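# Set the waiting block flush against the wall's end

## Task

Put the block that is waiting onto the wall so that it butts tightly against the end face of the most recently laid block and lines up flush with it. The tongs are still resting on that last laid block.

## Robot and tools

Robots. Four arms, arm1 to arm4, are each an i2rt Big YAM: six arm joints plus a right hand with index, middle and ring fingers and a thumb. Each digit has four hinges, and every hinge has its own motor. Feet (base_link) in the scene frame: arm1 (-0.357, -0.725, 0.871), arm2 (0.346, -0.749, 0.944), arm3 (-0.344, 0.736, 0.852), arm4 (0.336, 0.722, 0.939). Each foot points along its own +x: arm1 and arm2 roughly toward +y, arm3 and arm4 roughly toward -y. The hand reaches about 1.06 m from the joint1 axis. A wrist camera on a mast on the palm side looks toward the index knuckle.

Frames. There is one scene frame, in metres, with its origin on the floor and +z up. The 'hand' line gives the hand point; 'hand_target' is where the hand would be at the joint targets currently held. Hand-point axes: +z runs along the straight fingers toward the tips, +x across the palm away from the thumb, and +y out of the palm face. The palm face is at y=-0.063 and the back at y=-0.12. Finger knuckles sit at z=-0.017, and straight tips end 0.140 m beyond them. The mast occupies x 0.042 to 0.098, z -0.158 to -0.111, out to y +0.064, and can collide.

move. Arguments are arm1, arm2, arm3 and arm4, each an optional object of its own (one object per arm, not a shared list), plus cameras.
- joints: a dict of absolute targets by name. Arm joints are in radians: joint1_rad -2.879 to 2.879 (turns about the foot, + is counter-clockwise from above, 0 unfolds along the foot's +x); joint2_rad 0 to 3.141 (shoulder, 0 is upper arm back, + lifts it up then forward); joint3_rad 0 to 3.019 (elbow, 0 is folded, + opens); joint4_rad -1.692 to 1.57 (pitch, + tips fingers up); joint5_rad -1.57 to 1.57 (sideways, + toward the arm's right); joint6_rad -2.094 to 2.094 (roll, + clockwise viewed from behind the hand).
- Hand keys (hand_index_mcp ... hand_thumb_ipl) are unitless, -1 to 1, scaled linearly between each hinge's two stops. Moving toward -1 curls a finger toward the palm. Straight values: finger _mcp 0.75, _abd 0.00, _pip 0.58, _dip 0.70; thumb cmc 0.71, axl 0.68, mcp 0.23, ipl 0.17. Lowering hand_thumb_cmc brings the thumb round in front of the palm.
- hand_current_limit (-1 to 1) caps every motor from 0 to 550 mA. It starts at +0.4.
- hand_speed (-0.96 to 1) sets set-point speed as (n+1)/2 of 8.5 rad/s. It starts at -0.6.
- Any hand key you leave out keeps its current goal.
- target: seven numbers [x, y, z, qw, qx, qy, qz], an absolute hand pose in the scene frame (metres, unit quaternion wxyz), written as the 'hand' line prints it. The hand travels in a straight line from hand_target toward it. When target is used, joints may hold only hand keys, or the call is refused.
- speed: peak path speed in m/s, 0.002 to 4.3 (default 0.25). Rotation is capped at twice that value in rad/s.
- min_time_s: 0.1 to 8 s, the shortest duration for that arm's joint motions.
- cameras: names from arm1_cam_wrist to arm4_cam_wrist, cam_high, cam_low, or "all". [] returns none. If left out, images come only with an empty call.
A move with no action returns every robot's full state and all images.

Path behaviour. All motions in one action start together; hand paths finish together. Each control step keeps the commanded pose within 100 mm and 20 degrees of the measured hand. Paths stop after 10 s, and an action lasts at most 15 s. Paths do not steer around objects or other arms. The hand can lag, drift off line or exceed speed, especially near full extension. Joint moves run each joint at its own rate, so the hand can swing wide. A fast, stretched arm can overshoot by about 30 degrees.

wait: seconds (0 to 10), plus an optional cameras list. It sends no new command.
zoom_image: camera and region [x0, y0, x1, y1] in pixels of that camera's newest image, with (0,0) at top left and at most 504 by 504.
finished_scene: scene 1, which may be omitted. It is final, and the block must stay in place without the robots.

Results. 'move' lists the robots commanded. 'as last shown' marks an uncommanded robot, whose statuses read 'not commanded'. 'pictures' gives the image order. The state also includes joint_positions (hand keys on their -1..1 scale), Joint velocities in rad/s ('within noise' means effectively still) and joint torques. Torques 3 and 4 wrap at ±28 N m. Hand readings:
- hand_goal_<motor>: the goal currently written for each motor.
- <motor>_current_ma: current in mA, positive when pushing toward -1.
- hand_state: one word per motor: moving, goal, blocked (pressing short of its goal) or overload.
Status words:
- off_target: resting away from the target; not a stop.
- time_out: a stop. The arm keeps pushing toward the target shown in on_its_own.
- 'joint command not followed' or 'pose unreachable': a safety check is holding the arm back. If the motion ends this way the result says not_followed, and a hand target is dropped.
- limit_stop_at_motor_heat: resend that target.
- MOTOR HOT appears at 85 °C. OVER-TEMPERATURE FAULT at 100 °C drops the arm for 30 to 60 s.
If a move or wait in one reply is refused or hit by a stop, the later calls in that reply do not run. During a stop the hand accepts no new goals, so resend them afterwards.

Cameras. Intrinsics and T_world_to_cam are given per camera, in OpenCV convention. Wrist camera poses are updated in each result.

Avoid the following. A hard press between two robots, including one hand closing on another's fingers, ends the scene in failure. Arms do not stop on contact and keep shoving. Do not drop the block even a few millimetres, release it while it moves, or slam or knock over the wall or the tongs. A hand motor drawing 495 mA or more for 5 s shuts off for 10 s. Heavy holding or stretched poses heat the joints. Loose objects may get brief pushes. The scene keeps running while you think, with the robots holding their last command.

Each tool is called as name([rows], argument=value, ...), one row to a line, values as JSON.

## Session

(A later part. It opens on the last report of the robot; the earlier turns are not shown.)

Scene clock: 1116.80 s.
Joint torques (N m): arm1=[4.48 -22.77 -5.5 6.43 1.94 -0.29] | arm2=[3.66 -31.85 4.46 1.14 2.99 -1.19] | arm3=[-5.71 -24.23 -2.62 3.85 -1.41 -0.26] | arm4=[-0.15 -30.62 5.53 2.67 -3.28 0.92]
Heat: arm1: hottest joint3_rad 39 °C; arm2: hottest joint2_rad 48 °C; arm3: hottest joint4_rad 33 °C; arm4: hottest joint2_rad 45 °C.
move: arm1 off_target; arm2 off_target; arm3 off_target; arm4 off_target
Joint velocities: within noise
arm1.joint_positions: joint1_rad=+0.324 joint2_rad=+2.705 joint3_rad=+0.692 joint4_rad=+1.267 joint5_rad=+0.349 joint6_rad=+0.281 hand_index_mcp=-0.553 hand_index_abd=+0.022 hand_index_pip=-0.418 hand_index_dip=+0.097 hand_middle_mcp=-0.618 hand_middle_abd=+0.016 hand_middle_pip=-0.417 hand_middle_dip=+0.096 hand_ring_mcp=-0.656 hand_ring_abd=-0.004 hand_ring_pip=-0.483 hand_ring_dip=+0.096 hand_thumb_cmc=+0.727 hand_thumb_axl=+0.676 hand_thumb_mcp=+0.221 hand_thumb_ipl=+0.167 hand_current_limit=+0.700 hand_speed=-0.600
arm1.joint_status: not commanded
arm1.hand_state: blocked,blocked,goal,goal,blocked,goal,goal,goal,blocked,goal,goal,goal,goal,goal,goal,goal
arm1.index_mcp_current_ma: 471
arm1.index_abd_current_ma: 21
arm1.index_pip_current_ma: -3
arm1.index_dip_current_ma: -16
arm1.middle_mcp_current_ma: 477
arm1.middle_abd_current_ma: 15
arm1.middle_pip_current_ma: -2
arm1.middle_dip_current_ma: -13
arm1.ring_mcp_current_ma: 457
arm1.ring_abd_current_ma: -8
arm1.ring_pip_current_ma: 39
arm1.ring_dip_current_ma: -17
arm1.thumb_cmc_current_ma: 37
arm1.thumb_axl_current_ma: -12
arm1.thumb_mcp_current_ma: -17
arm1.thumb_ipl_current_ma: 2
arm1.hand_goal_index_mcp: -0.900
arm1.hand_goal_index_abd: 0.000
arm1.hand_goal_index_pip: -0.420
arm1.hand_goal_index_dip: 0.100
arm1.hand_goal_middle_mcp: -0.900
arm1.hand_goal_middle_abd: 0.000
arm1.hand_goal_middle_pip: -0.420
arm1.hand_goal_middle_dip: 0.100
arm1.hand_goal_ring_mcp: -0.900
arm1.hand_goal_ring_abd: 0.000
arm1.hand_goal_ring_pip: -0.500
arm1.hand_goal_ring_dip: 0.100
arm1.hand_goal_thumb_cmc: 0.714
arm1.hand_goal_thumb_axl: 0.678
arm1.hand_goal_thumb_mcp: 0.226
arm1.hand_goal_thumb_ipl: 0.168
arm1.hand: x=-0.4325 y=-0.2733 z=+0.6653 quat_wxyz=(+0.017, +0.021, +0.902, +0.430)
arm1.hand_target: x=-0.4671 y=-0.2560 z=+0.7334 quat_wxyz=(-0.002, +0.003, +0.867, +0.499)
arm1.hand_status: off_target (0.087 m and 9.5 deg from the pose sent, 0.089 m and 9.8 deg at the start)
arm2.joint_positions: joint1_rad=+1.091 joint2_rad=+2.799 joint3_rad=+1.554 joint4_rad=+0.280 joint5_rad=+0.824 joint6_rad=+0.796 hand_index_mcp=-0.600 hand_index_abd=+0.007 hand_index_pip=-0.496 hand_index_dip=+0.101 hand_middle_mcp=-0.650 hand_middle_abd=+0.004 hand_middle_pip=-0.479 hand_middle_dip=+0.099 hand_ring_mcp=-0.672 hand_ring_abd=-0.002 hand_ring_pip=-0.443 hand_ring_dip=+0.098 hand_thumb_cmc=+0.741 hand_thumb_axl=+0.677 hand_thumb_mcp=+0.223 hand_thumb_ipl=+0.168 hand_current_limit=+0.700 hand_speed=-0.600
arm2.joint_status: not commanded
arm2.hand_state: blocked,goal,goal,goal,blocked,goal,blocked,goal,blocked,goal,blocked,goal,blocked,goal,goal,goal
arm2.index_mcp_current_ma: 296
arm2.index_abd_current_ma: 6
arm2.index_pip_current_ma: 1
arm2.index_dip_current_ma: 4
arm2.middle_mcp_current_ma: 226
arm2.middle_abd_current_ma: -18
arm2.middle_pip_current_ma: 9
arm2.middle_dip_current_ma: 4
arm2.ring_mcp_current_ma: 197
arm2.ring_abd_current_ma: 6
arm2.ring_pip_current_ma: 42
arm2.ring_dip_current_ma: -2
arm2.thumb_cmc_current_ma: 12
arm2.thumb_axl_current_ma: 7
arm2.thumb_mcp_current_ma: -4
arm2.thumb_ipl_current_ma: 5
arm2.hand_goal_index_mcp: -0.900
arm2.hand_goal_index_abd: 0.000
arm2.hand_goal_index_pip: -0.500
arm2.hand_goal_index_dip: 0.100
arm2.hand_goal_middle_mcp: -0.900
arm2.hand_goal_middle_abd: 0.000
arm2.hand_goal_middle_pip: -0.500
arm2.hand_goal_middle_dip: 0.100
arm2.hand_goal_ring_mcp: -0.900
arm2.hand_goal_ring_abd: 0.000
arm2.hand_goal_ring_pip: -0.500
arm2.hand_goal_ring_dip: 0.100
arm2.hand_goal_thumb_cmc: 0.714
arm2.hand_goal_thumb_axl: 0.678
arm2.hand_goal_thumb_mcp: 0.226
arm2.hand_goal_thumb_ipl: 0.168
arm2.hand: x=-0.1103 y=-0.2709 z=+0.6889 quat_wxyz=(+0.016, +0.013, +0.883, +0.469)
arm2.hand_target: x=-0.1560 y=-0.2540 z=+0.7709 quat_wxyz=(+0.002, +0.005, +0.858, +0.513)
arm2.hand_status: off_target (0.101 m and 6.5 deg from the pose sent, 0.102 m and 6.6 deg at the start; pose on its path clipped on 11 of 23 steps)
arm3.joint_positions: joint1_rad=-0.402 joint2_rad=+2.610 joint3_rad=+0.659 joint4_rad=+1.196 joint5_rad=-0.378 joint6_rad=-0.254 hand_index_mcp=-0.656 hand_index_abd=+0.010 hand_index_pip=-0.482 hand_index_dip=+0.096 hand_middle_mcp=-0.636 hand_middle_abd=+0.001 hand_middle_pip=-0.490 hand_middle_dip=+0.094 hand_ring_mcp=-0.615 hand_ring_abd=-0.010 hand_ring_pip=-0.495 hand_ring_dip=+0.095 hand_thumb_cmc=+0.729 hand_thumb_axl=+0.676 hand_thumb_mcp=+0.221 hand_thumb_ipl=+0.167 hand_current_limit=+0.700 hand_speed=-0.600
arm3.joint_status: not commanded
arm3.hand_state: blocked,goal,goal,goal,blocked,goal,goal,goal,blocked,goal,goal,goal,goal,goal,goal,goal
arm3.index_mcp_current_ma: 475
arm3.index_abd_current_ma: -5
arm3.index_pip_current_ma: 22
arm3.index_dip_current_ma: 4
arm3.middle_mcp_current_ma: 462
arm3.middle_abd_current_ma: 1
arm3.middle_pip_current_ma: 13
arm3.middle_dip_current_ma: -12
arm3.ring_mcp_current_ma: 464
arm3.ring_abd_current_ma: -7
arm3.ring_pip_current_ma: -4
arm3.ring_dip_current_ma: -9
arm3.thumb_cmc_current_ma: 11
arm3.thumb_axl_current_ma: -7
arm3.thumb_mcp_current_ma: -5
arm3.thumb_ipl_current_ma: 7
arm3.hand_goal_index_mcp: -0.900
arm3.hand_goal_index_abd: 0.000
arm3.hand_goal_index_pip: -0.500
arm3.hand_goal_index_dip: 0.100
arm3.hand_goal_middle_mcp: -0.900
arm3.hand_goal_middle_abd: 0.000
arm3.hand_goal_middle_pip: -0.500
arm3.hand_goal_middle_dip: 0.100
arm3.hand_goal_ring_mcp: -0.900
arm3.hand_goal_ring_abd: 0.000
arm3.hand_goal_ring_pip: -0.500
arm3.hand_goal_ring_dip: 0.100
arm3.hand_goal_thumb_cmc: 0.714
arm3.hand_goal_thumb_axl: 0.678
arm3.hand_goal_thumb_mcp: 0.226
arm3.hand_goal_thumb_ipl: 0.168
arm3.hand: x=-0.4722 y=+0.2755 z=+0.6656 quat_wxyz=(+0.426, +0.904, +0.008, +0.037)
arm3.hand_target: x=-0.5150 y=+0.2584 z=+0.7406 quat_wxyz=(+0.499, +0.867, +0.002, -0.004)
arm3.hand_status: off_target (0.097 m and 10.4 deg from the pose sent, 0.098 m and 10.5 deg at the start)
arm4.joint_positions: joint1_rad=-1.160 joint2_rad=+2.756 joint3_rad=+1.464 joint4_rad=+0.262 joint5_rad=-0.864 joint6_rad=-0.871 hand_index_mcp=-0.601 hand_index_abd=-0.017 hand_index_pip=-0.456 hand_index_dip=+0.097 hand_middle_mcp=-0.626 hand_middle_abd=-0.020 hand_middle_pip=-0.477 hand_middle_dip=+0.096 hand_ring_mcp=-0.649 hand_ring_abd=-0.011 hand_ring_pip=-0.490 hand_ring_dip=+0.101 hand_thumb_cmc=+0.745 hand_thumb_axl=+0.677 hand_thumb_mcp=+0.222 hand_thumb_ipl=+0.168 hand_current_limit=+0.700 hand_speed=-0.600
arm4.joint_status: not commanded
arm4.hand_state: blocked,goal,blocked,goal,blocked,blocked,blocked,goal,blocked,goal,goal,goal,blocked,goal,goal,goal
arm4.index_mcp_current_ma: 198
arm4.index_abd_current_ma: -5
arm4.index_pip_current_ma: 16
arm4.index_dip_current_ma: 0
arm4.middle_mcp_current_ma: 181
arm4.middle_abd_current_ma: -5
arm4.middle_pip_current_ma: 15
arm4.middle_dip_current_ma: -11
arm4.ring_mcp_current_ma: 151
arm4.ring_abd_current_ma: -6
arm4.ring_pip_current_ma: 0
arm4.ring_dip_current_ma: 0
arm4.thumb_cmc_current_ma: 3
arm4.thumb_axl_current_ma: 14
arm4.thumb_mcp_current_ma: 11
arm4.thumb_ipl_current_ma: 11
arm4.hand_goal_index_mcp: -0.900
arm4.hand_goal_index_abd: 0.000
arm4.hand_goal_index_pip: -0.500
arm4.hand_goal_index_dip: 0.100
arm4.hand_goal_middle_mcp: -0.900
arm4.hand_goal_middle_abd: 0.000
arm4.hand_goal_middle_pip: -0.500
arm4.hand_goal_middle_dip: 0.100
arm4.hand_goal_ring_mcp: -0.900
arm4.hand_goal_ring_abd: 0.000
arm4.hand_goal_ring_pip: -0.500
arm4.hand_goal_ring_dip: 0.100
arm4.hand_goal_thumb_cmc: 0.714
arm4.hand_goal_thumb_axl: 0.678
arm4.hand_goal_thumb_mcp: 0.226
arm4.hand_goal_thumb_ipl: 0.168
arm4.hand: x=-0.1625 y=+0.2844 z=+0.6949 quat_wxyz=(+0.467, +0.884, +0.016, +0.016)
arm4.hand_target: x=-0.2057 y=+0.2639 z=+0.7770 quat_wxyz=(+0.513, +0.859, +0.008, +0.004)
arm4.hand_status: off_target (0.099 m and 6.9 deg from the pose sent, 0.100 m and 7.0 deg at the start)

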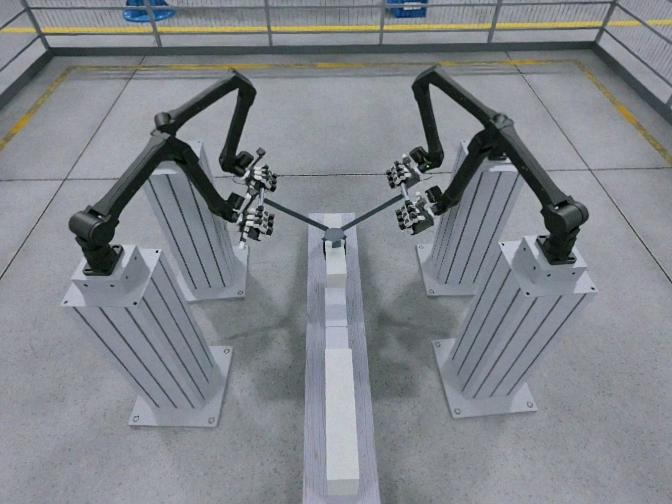

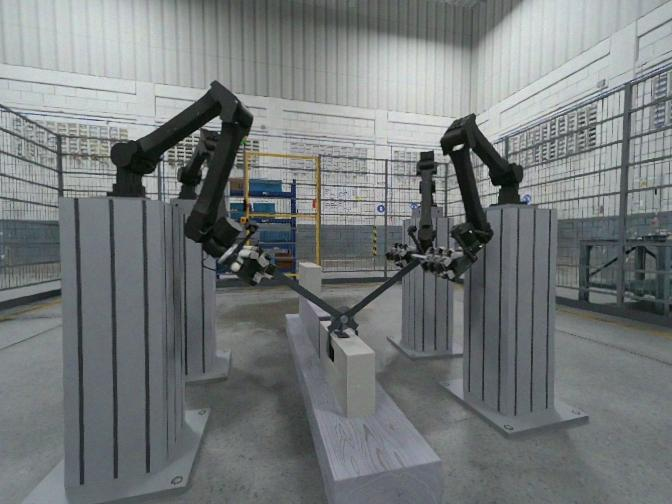

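zoom_image(camera="cam_low", region=[290, 250, 350, 340])

zoom_image(camera="cam_high", region=[300, 340, 400, 500])

move(cameras=["all"])

Scaled by 5.600 from the camera's image (finer frame: 960x720).

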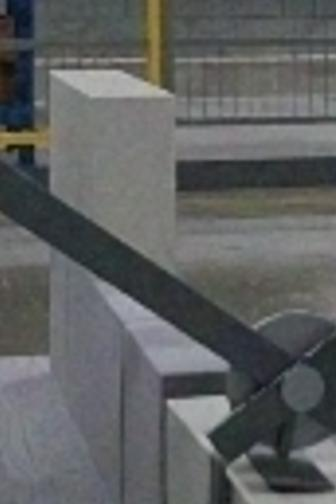

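Scaled by 3.150 from the camera's image (finer frame: 960x720).

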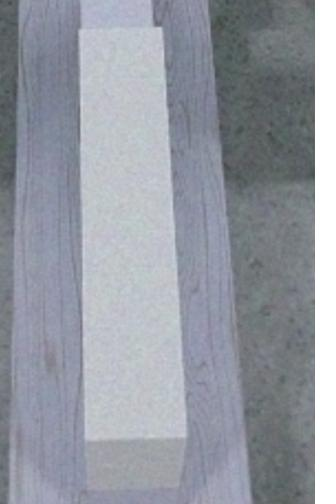

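Scene clock: 1128.87 s.
Joint torques (N m): arm1=[4.6 -22.77 -5.52 6.42 1.94 -0.28] | arm2=[3.37 -31.5 4.49 1.07 3.03 -1.2] | arm3=[-5.95 -24.18 -2.63 3.88 -1.4 -0.26] | arm4=[0.09 -30.27 5.52 2.73 -3.26 0.89]
Heat: arm1: hottest joint3_rad 39 °C; arm2: hottest joint2_rad 50 °C; arm3: hottest joint4_rad 33 °C; arm4: hottest joint2_rad 46 °C.
Joint velocities: within noise
arm1.joint_positions: joint1_rad=+0.324 joint2_rad=+2.705 joint3_rad=+0.692 joint4_rad=+1.267 joint5_rad=+0.349 joint6_rad=+0.281 hand_index_mcp=-0.553 hand_index_abd=+0.022 hand_index_pip=-0.418 hand_index_dip=+0.097 hand_middle_mcp=-0.618 hand_middle_abd=+0.016 hand_middle_pip=-0.417 hand_middle_dip=+0.096 hand_ring_mcp=-0.656 hand_ring_abd=-0.004 hand_ring_pip=-0.483 hand_ring_dip=+0.096 hand_thumb_cmc=+0.727 hand_thumb_axl=+0.676 hand_thumb_mcp=+0.221 hand_thumb_ipl=+0.167 hand_current_limit=+0.700 hand_speed=-0.600
arm1.joint_status: not commanded
arm1.hand_state: blocked,blocked,goal,goal,blocked,goal,goal,goal,blocked,goal,goal,goal,goal,goal,goal,goal
arm1.index_mcp_current_ma: 475
arm1.index_abd_current_ma: 19
arm1.index_pip_current_ma: -4
arm1.index_dip_current_ma: -22
arm1.middle_mcp_current_ma: 481
arm1.middle_abd_current_ma: 18
arm1.middle_pip_current_ma: 0
arm1.middle_dip_current_ma: -8
arm1.ring_mcp_current_ma: 459
arm1.ring_abd_current_ma: 1
arm1.ring_pip_current_ma: 45
arm1.ring_dip_current_ma: -11
arm1.thumb_cmc_current_ma: 36
arm1.thumb_axl_current_ma: -12
arm1.thumb_mcp_current_ma: -13
arm1.thumb_ipl_current_ma: -5
arm1.hand_goal_index_mcp: -0.900
arm1.hand_goal_index_abd: 0.000
arm1.hand_goal_index_pip: -0.420
arm1.hand_goal_index_dip: 0.100
arm1.hand_goal_middle_mcp: -0.900
arm1.hand_goal_middle_abd: 0.000
arm1.hand_goal_middle_pip: -0.420
arm1.hand_goal_middle_dip: 0.100
arm1.hand_goal_ring_mcp: -0.900
arm1.hand_goal_ring_abd: 0.000
arm1.hand_goal_ring_pip: -0.500
arm1.hand_goal_ring_dip: 0.100
arm1.hand_goal_thumb_cmc: 0.714
arm1.hand_goal_thumb_axl: 0.678
arm1.hand_goal_thumb_mcp: 0.226
arm1.hand_goal_thumb_ipl: 0.168
arm1.hand: x=-0.4325 y=-0.2733 z=+0.6653 quat_wxyz=(+0.017, +0.021, +0.902, +0.430) (m; scene frame)
arm1.hand_target: x=-0.4671 y=-0.2560 z=+0.7334 quat_wxyz=(-0.002, +0.003, +0.867, +0.499) (m; scene frame)
arm1.hand_status: off_target (0.087 m and 9.5 deg from the pose sent, 0.089 m and 9.8 deg at the start)
arm2.joint_positions: joint1_rad=+1.091 joint2_rad=+2.799 joint3_rad=+1.554 joint4_rad=+0.280 joint5_rad=+0.824 joint6_rad=+0.796 hand_index_mcp=-0.600 hand_index_abd=+0.007 hand_index_pip=-0.496 hand_index_dip=+0.101 hand_middle_mcp=-0.650 hand_middle_abd=+0.004 hand_middle_pip=-0.479 hand_middle_dip=+0.099 hand_ring_mcp=-0.672 hand_ring_abd=-0.002 hand_ring_pip=-0.443 hand_ring_dip=+0.098 hand_thumb_cmc=+0.741 hand_thumb_axl=+0.677 hand_thumb_mcp=+0.223 hand_thumb_ipl=+0.168 hand_current_limit=+0.700 hand_speed=-0.600
arm2.joint_status: not commanded
arm2.hand_state: blocked,goal,goal,goal,blocked,goal,blocked,goal,blocked,goal,blocked,goal,blocked,goal,goal,goal
arm2.index_mcp_current_ma: 286
arm2.index_abd_current_ma: 12
arm2.index_pip_current_ma: -9
arm2.index_dip_current_ma: -4
arm2.middle_mcp_current_ma: 236
arm2.middle_abd_current_ma: 2
arm2.middle_pip_current_ma: 5
arm2.middle_dip_current_ma: 3
arm2.ring_mcp_current_ma: 185
arm2.ring_abd_current_ma: 4
arm2.ring_pip_current_ma: 55
arm2.ring_dip_current_ma: 8
arm2.thumb_cmc_current_ma: 7
arm2.thumb_axl_current_ma: -1
arm2.thumb_mcp_current_ma: -1
arm2.thumb_ipl_current_ma: 6
arm2.hand_goal_index_mcp: -0.900
arm2.hand_goal_index_abd: 0.000
arm2.hand_goal_index_pip: -0.500
arm2.hand_goal_index_dip: 0.100
arm2.hand_goal_middle_mcp: -0.900
arm2.hand_goal_middle_abd: 0.000
arm2.hand_goal_middle_pip: -0.500
arm2.hand_goal_middle_dip: 0.100
arm2.hand_goal_ring_mcp: -0.900
arm2.hand_goal_ring_abd: 0.000
arm2.hand_goal_ring_pip: -0.500
arm2.hand_goal_ring_dip: 0.100
arm2.hand_goal_thumb_cmc: 0.714
arm2.hand_goal_thumb_axl: 0.678
arm2.hand_goal_thumb_mcp: 0.226
arm2.hand_goal_thumb_ipl: 0.168
arm2.hand: x=-0.1103 y=-0.2709 z=+0.6889 quat_wxyz=(+0.016, +0.013, +0.883, +0.469) (m; scene frame)
arm2.hand_target: x=-0.1560 y=-0.2540 z=+0.7709 quat_wxyz=(+0.002, +0.005, +0.858, +0.513) (m; scene frame)
arm2.hand_status: off_target (0.101 m and 6.5 deg from the pose sent, 0.102 m and 6.6 deg at the start; pose on its path clipped on 11 of 23 steps)
arm3.joint_positions: joint1_rad=-0.402 joint2_rad=+2.610 joint3_rad=+0.659 joint4_rad=+1.196 joint5_rad=-0.378 joint6_rad=-0.254 hand_index_mcp=-0.656 hand_index_abd=+0.010 hand_index_pip=-0.482 hand_index_dip=+0.096 hand_middle_mcp=-0.636 hand_middle_abd=+0.001 hand_middle_pip=-0.490 hand_middle_dip=+0.094 hand_ring_mcp=-0.615 hand_ring_abd=-0.010 hand_ring_pip=-0.495 hand_ring_dip=+0.095 hand_thumb_cmc=+0.729 hand_thumb_axl=+0.676 hand_thumb_mcp=+0.221 hand_thumb_ipl=+0.167 hand_current_limit=+0.700 hand_speed=-0.600
arm3.joint_status: not commanded
arm3.hand_state: blocked,goal,goal,goal,blocked,goal,goal,goal,blocked,goal,goal,goal,goal,goal,goal,goal
arm3.index_mcp_current_ma: 478
arm3.index_abd_current_ma: -1
arm3.index_pip_current_ma: 21
arm3.index_dip_current_ma: 0
arm3.middle_mcp_current_ma: 457
arm3.middle_abd_current_ma: 9
arm3.middle_pip_current_ma: 11
arm3.middle_dip_current_ma: -7
arm3.ring_mcp_current_ma: 464
arm3.ring_abd_current_ma: -8
arm3.ring_pip_current_ma: -7
arm3.ring_dip_current_ma: -10
arm3.thumb_cmc_current_ma: 12
arm3.thumb_axl_current_ma: -6
arm3.thumb_mcp_current_ma: 1
arm3.thumb_ipl_current_ma: 9
arm3.hand_goal_index_mcp: -0.900
arm3.hand_goal_index_abd: 0.000
arm3.hand_goal_index_pip: -0.500
arm3.hand_goal_index_dip: 0.100
arm3.hand_goal_middle_mcp: -0.900
arm3.hand_goal_middle_abd: 0.000
arm3.hand_goal_middle_pip: -0.500
arm3.hand_goal_middle_dip: 0.100
arm3.hand_goal_ring_mcp: -0.900
arm3.hand_goal_ring_abd: 0.000
arm3.hand_goal_ring_pip: -0.500
arm3.hand_goal_ring_dip: 0.100
arm3.hand_goal_thumb_cmc: 0.714
arm3.hand_goal_thumb_axl: 0.678
arm3.hand_goal_thumb_mcp: 0.226
arm3.hand_goal_thumb_ipl: 0.168
arm3.hand: x=-0.4722 y=+0.2755 z=+0.6656 quat_wxyz=(+0.426, +0.904, +0.008, +0.037) (m; scene frame)
arm3.hand_target: x=-0.5150 y=+0.2584 z=+0.7406 quat_wxyz=(+0.499, +0.867, +0.002, -0.004) (m; scene frame)
arm3.hand_status: off_target (0.097 m and 10.4 deg from the pose sent, 0.098 m and 10.5 deg at the start)
arm4.joint_positions: joint1_rad=-1.160 joint2_rad=+2.756 joint3_rad=+1.464 joint4_rad=+0.262 joint5_rad=-0.864 joint6_rad=-0.871 hand_index_mcp=-0.601 hand_index_abd=-0.017 hand_index_pip=-0.456 hand_index_dip=+0.097 hand_middle_mcp=-0.626 hand_middle_abd=-0.020 hand_middle_pip=-0.477 hand_middle_dip=+0.096 hand_ring_mcp=-0.649 hand_ring_abd=-0.011 hand_ring_pip=-0.490 hand_ring_dip=+0.101 hand_thumb_cmc=+0.745 hand_thumb_axl=+0.677 hand_thumb_mcp=+0.222 hand_thumb_ipl=+0.168 hand_current_limit=+0.700 hand_speed=-0.600
arm4.joint_status: not commanded
arm4.hand_state: blocked,goal,blocked,goal,blocked,blocked,blocked,goal,blocked,goal,goal,goal,blocked,goal,goal,goal
arm4.index_mcp_current_ma: 191
arm4.index_abd_current_ma: -8
arm4.index_pip_current_ma: -3
arm4.index_dip_current_ma: 5
arm4.middle_mcp_current_ma: 161
arm4.middle_abd_current_ma: 7
arm4.middle_pip_current_ma: 19
arm4.middle_dip_current_ma: 0
arm4.ring_mcp_current_ma: 147
arm4.ring_abd_current_ma: -9
arm4.ring_pip_current_ma: 18
arm4.ring_dip_current_ma: -9
arm4.thumb_cmc_current_ma: 1
arm4.thumb_axl_current_ma: 12
arm4.thumb_mcp_current_ma: 4
arm4.thumb_ipl_current_ma: 0
arm4.hand_goal_index_mcp: -0.900
arm4.hand_goal_index_abd: 0.000
arm4.hand_goal_index_pip: -0.500
arm4.hand_goal_index_dip: 0.100
arm4.hand_goal_middle_mcp: -0.900
arm4.hand_goal_middle_abd: 0.000
arm4.hand_goal_middle_pip: -0.500
arm4.hand_goal_middle_dip: 0.100
arm4.hand_goal_ring_mcp: -0.900
arm4.hand_goal_ring_abd: 0.000
arm4.hand_goal_ring_pip: -0.500
arm4.hand_goal_ring_dip: 0.100
arm4.hand_goal_thumb_cmc: 0.714
arm4.hand_goal_thumb_axl: 0.678
arm4.hand_goal_thumb_mcp: 0.226
arm4.hand_goal_thumb_ipl: 0.168
arm4.hand: x=-0.1625 y=+0.2844 z=+0.6949 quat_wxyz=(+0.467, +0.884, +0.016, +0.016) (m; scene frame)
arm4.hand_target: x=-0.2057 y=+0.2639 z=+0.7770 quat_wxyz=(+0.513, +0.859, +0.008, +0.004) (m; scene frame)
arm4.hand_status: off_target (0.099 m and 6.9 deg from the pose sent, 0.100 m and 7.0 deg at the start)
pictures: arm1_cam_wrist, arm2_cam_wrist, arm3_cam_wrist, arm4_cam_wrist, cam_high, cam_low
camera_calibration:
arm1_cam_wrist: T_world_to_cam=[[0.77972, 0.39648, 0.4846, 0.16079], [0.431, -0.90128, 0.0439, -0.12731], [0.45417, 0.17463, -0.87364, 0.95074]] pos_world=[-0.50229, -0.34452, 0.75827]
arm2_cam_wrist: T_world_to_cam=[[0.7632, 0.31542, 0.56394, -0.18999], [0.3921, -0.91978, -0.01618, -0.23979], [0.5136, 0.23347, -0.82566, 0.81698]] pos_world=[-0.18058, -0.35137, 0.77781]
arm3_cam_wrist: T_world_to_cam=[[-0.77508, -0.432, 0.4611, -0.52535], [-0.46104, 0.88568, 0.05482, -0.54679], [-0.43207, -0.1701, -0.88565, 0.55794]] pos_world=[-0.41821, 0.35224, 0.76635]
arm4_cam_wrist: T_world_to_cam=[[-0.79283, -0.38652, 0.47119, -0.30762], [-0.47898, 0.87324, -0.08961, -0.30583], [-0.37682, -0.29673, -0.87747, 0.76623]] pos_world=[-0.10164, 0.37553, 0.78989]

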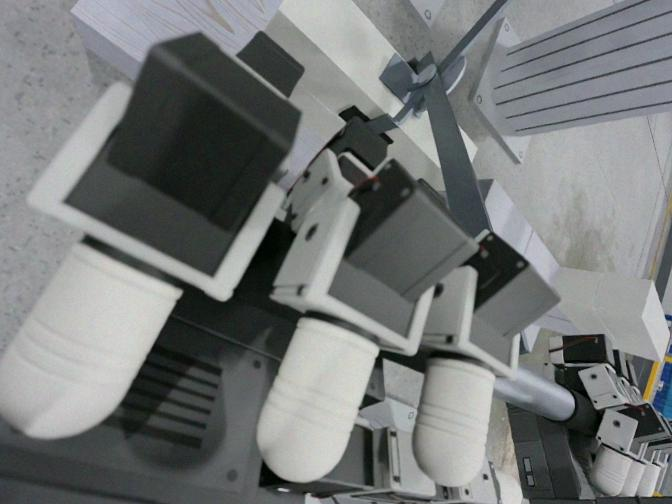

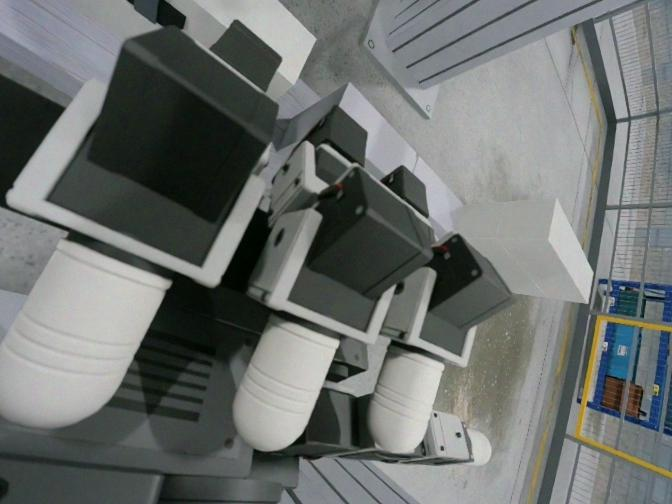

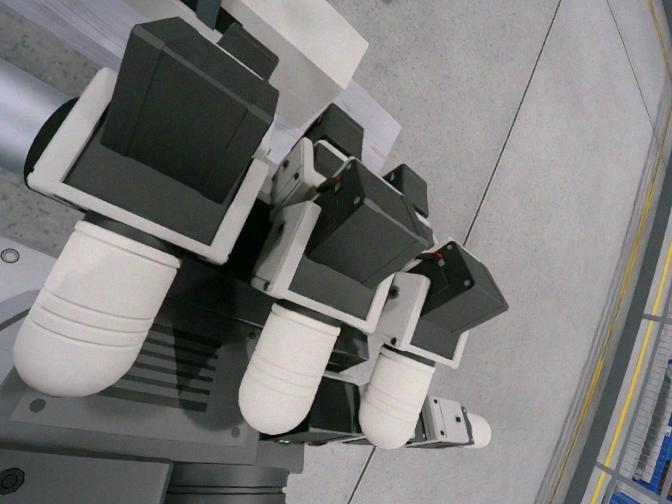

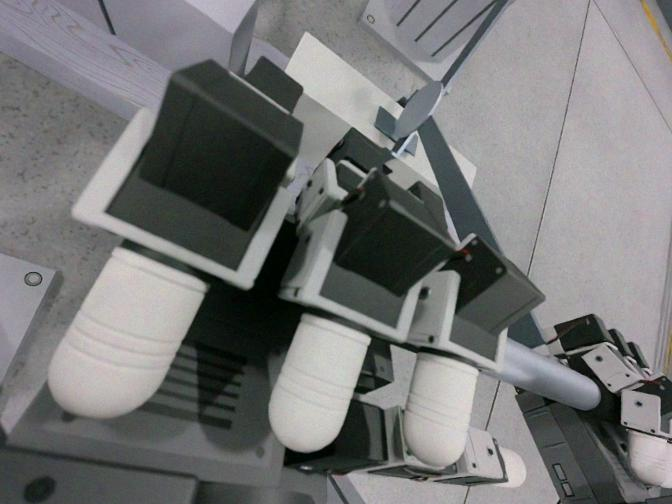

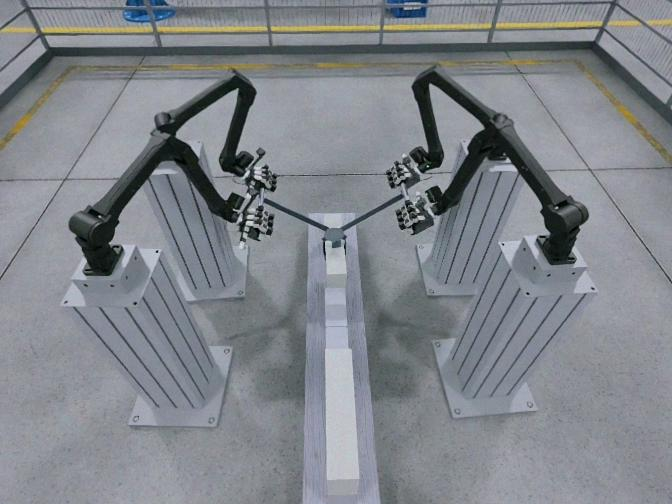

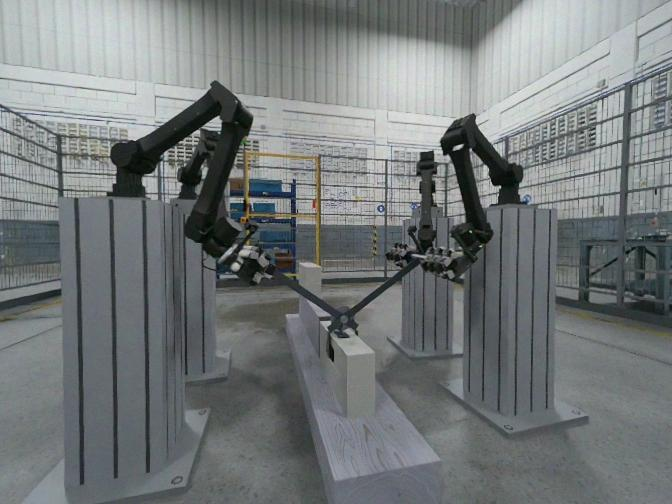

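zoom_image(camera="arm1_cam_wrist", region=[250, 0, 500, 190])

zoom_image(camera="arm4_cam_wrist", region=[220, 20, 500, 220])

zoom_image(camera="arm3_cam_wrist", region=[200, 0, 420, 160])

zoom_image(camera="arm2_cam_wrist", region=[150, 0, 620, 310])

Scaled by 2.016 from the camera's image (finer frame: 960x720).

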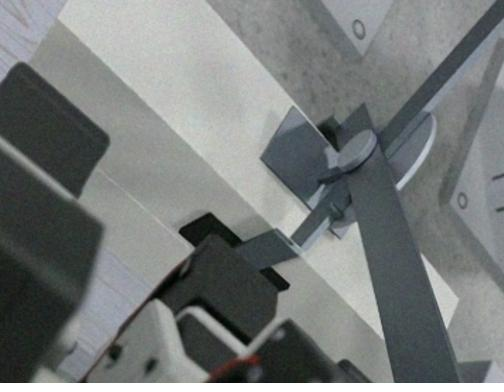

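Scaled by 1.800 from the camera's image (finer frame: 960x720).

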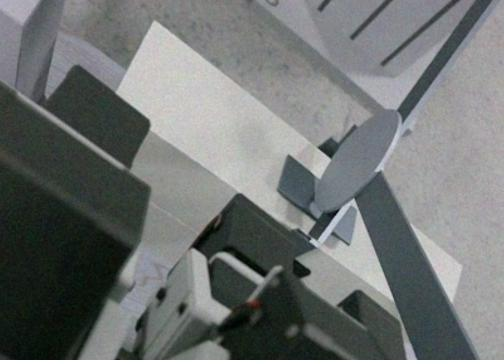

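Scaled by 2.291 from the camera's image (finer frame: 960x720).

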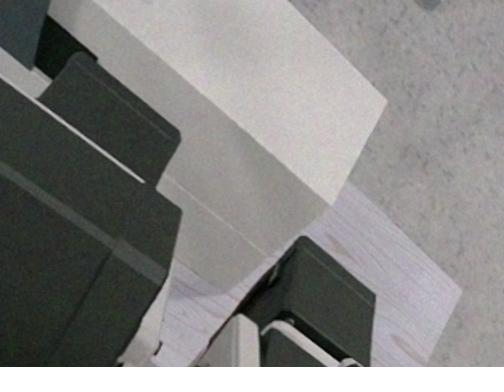

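Scaled by 1.072 from the camera's image (finer frame: 960x720).

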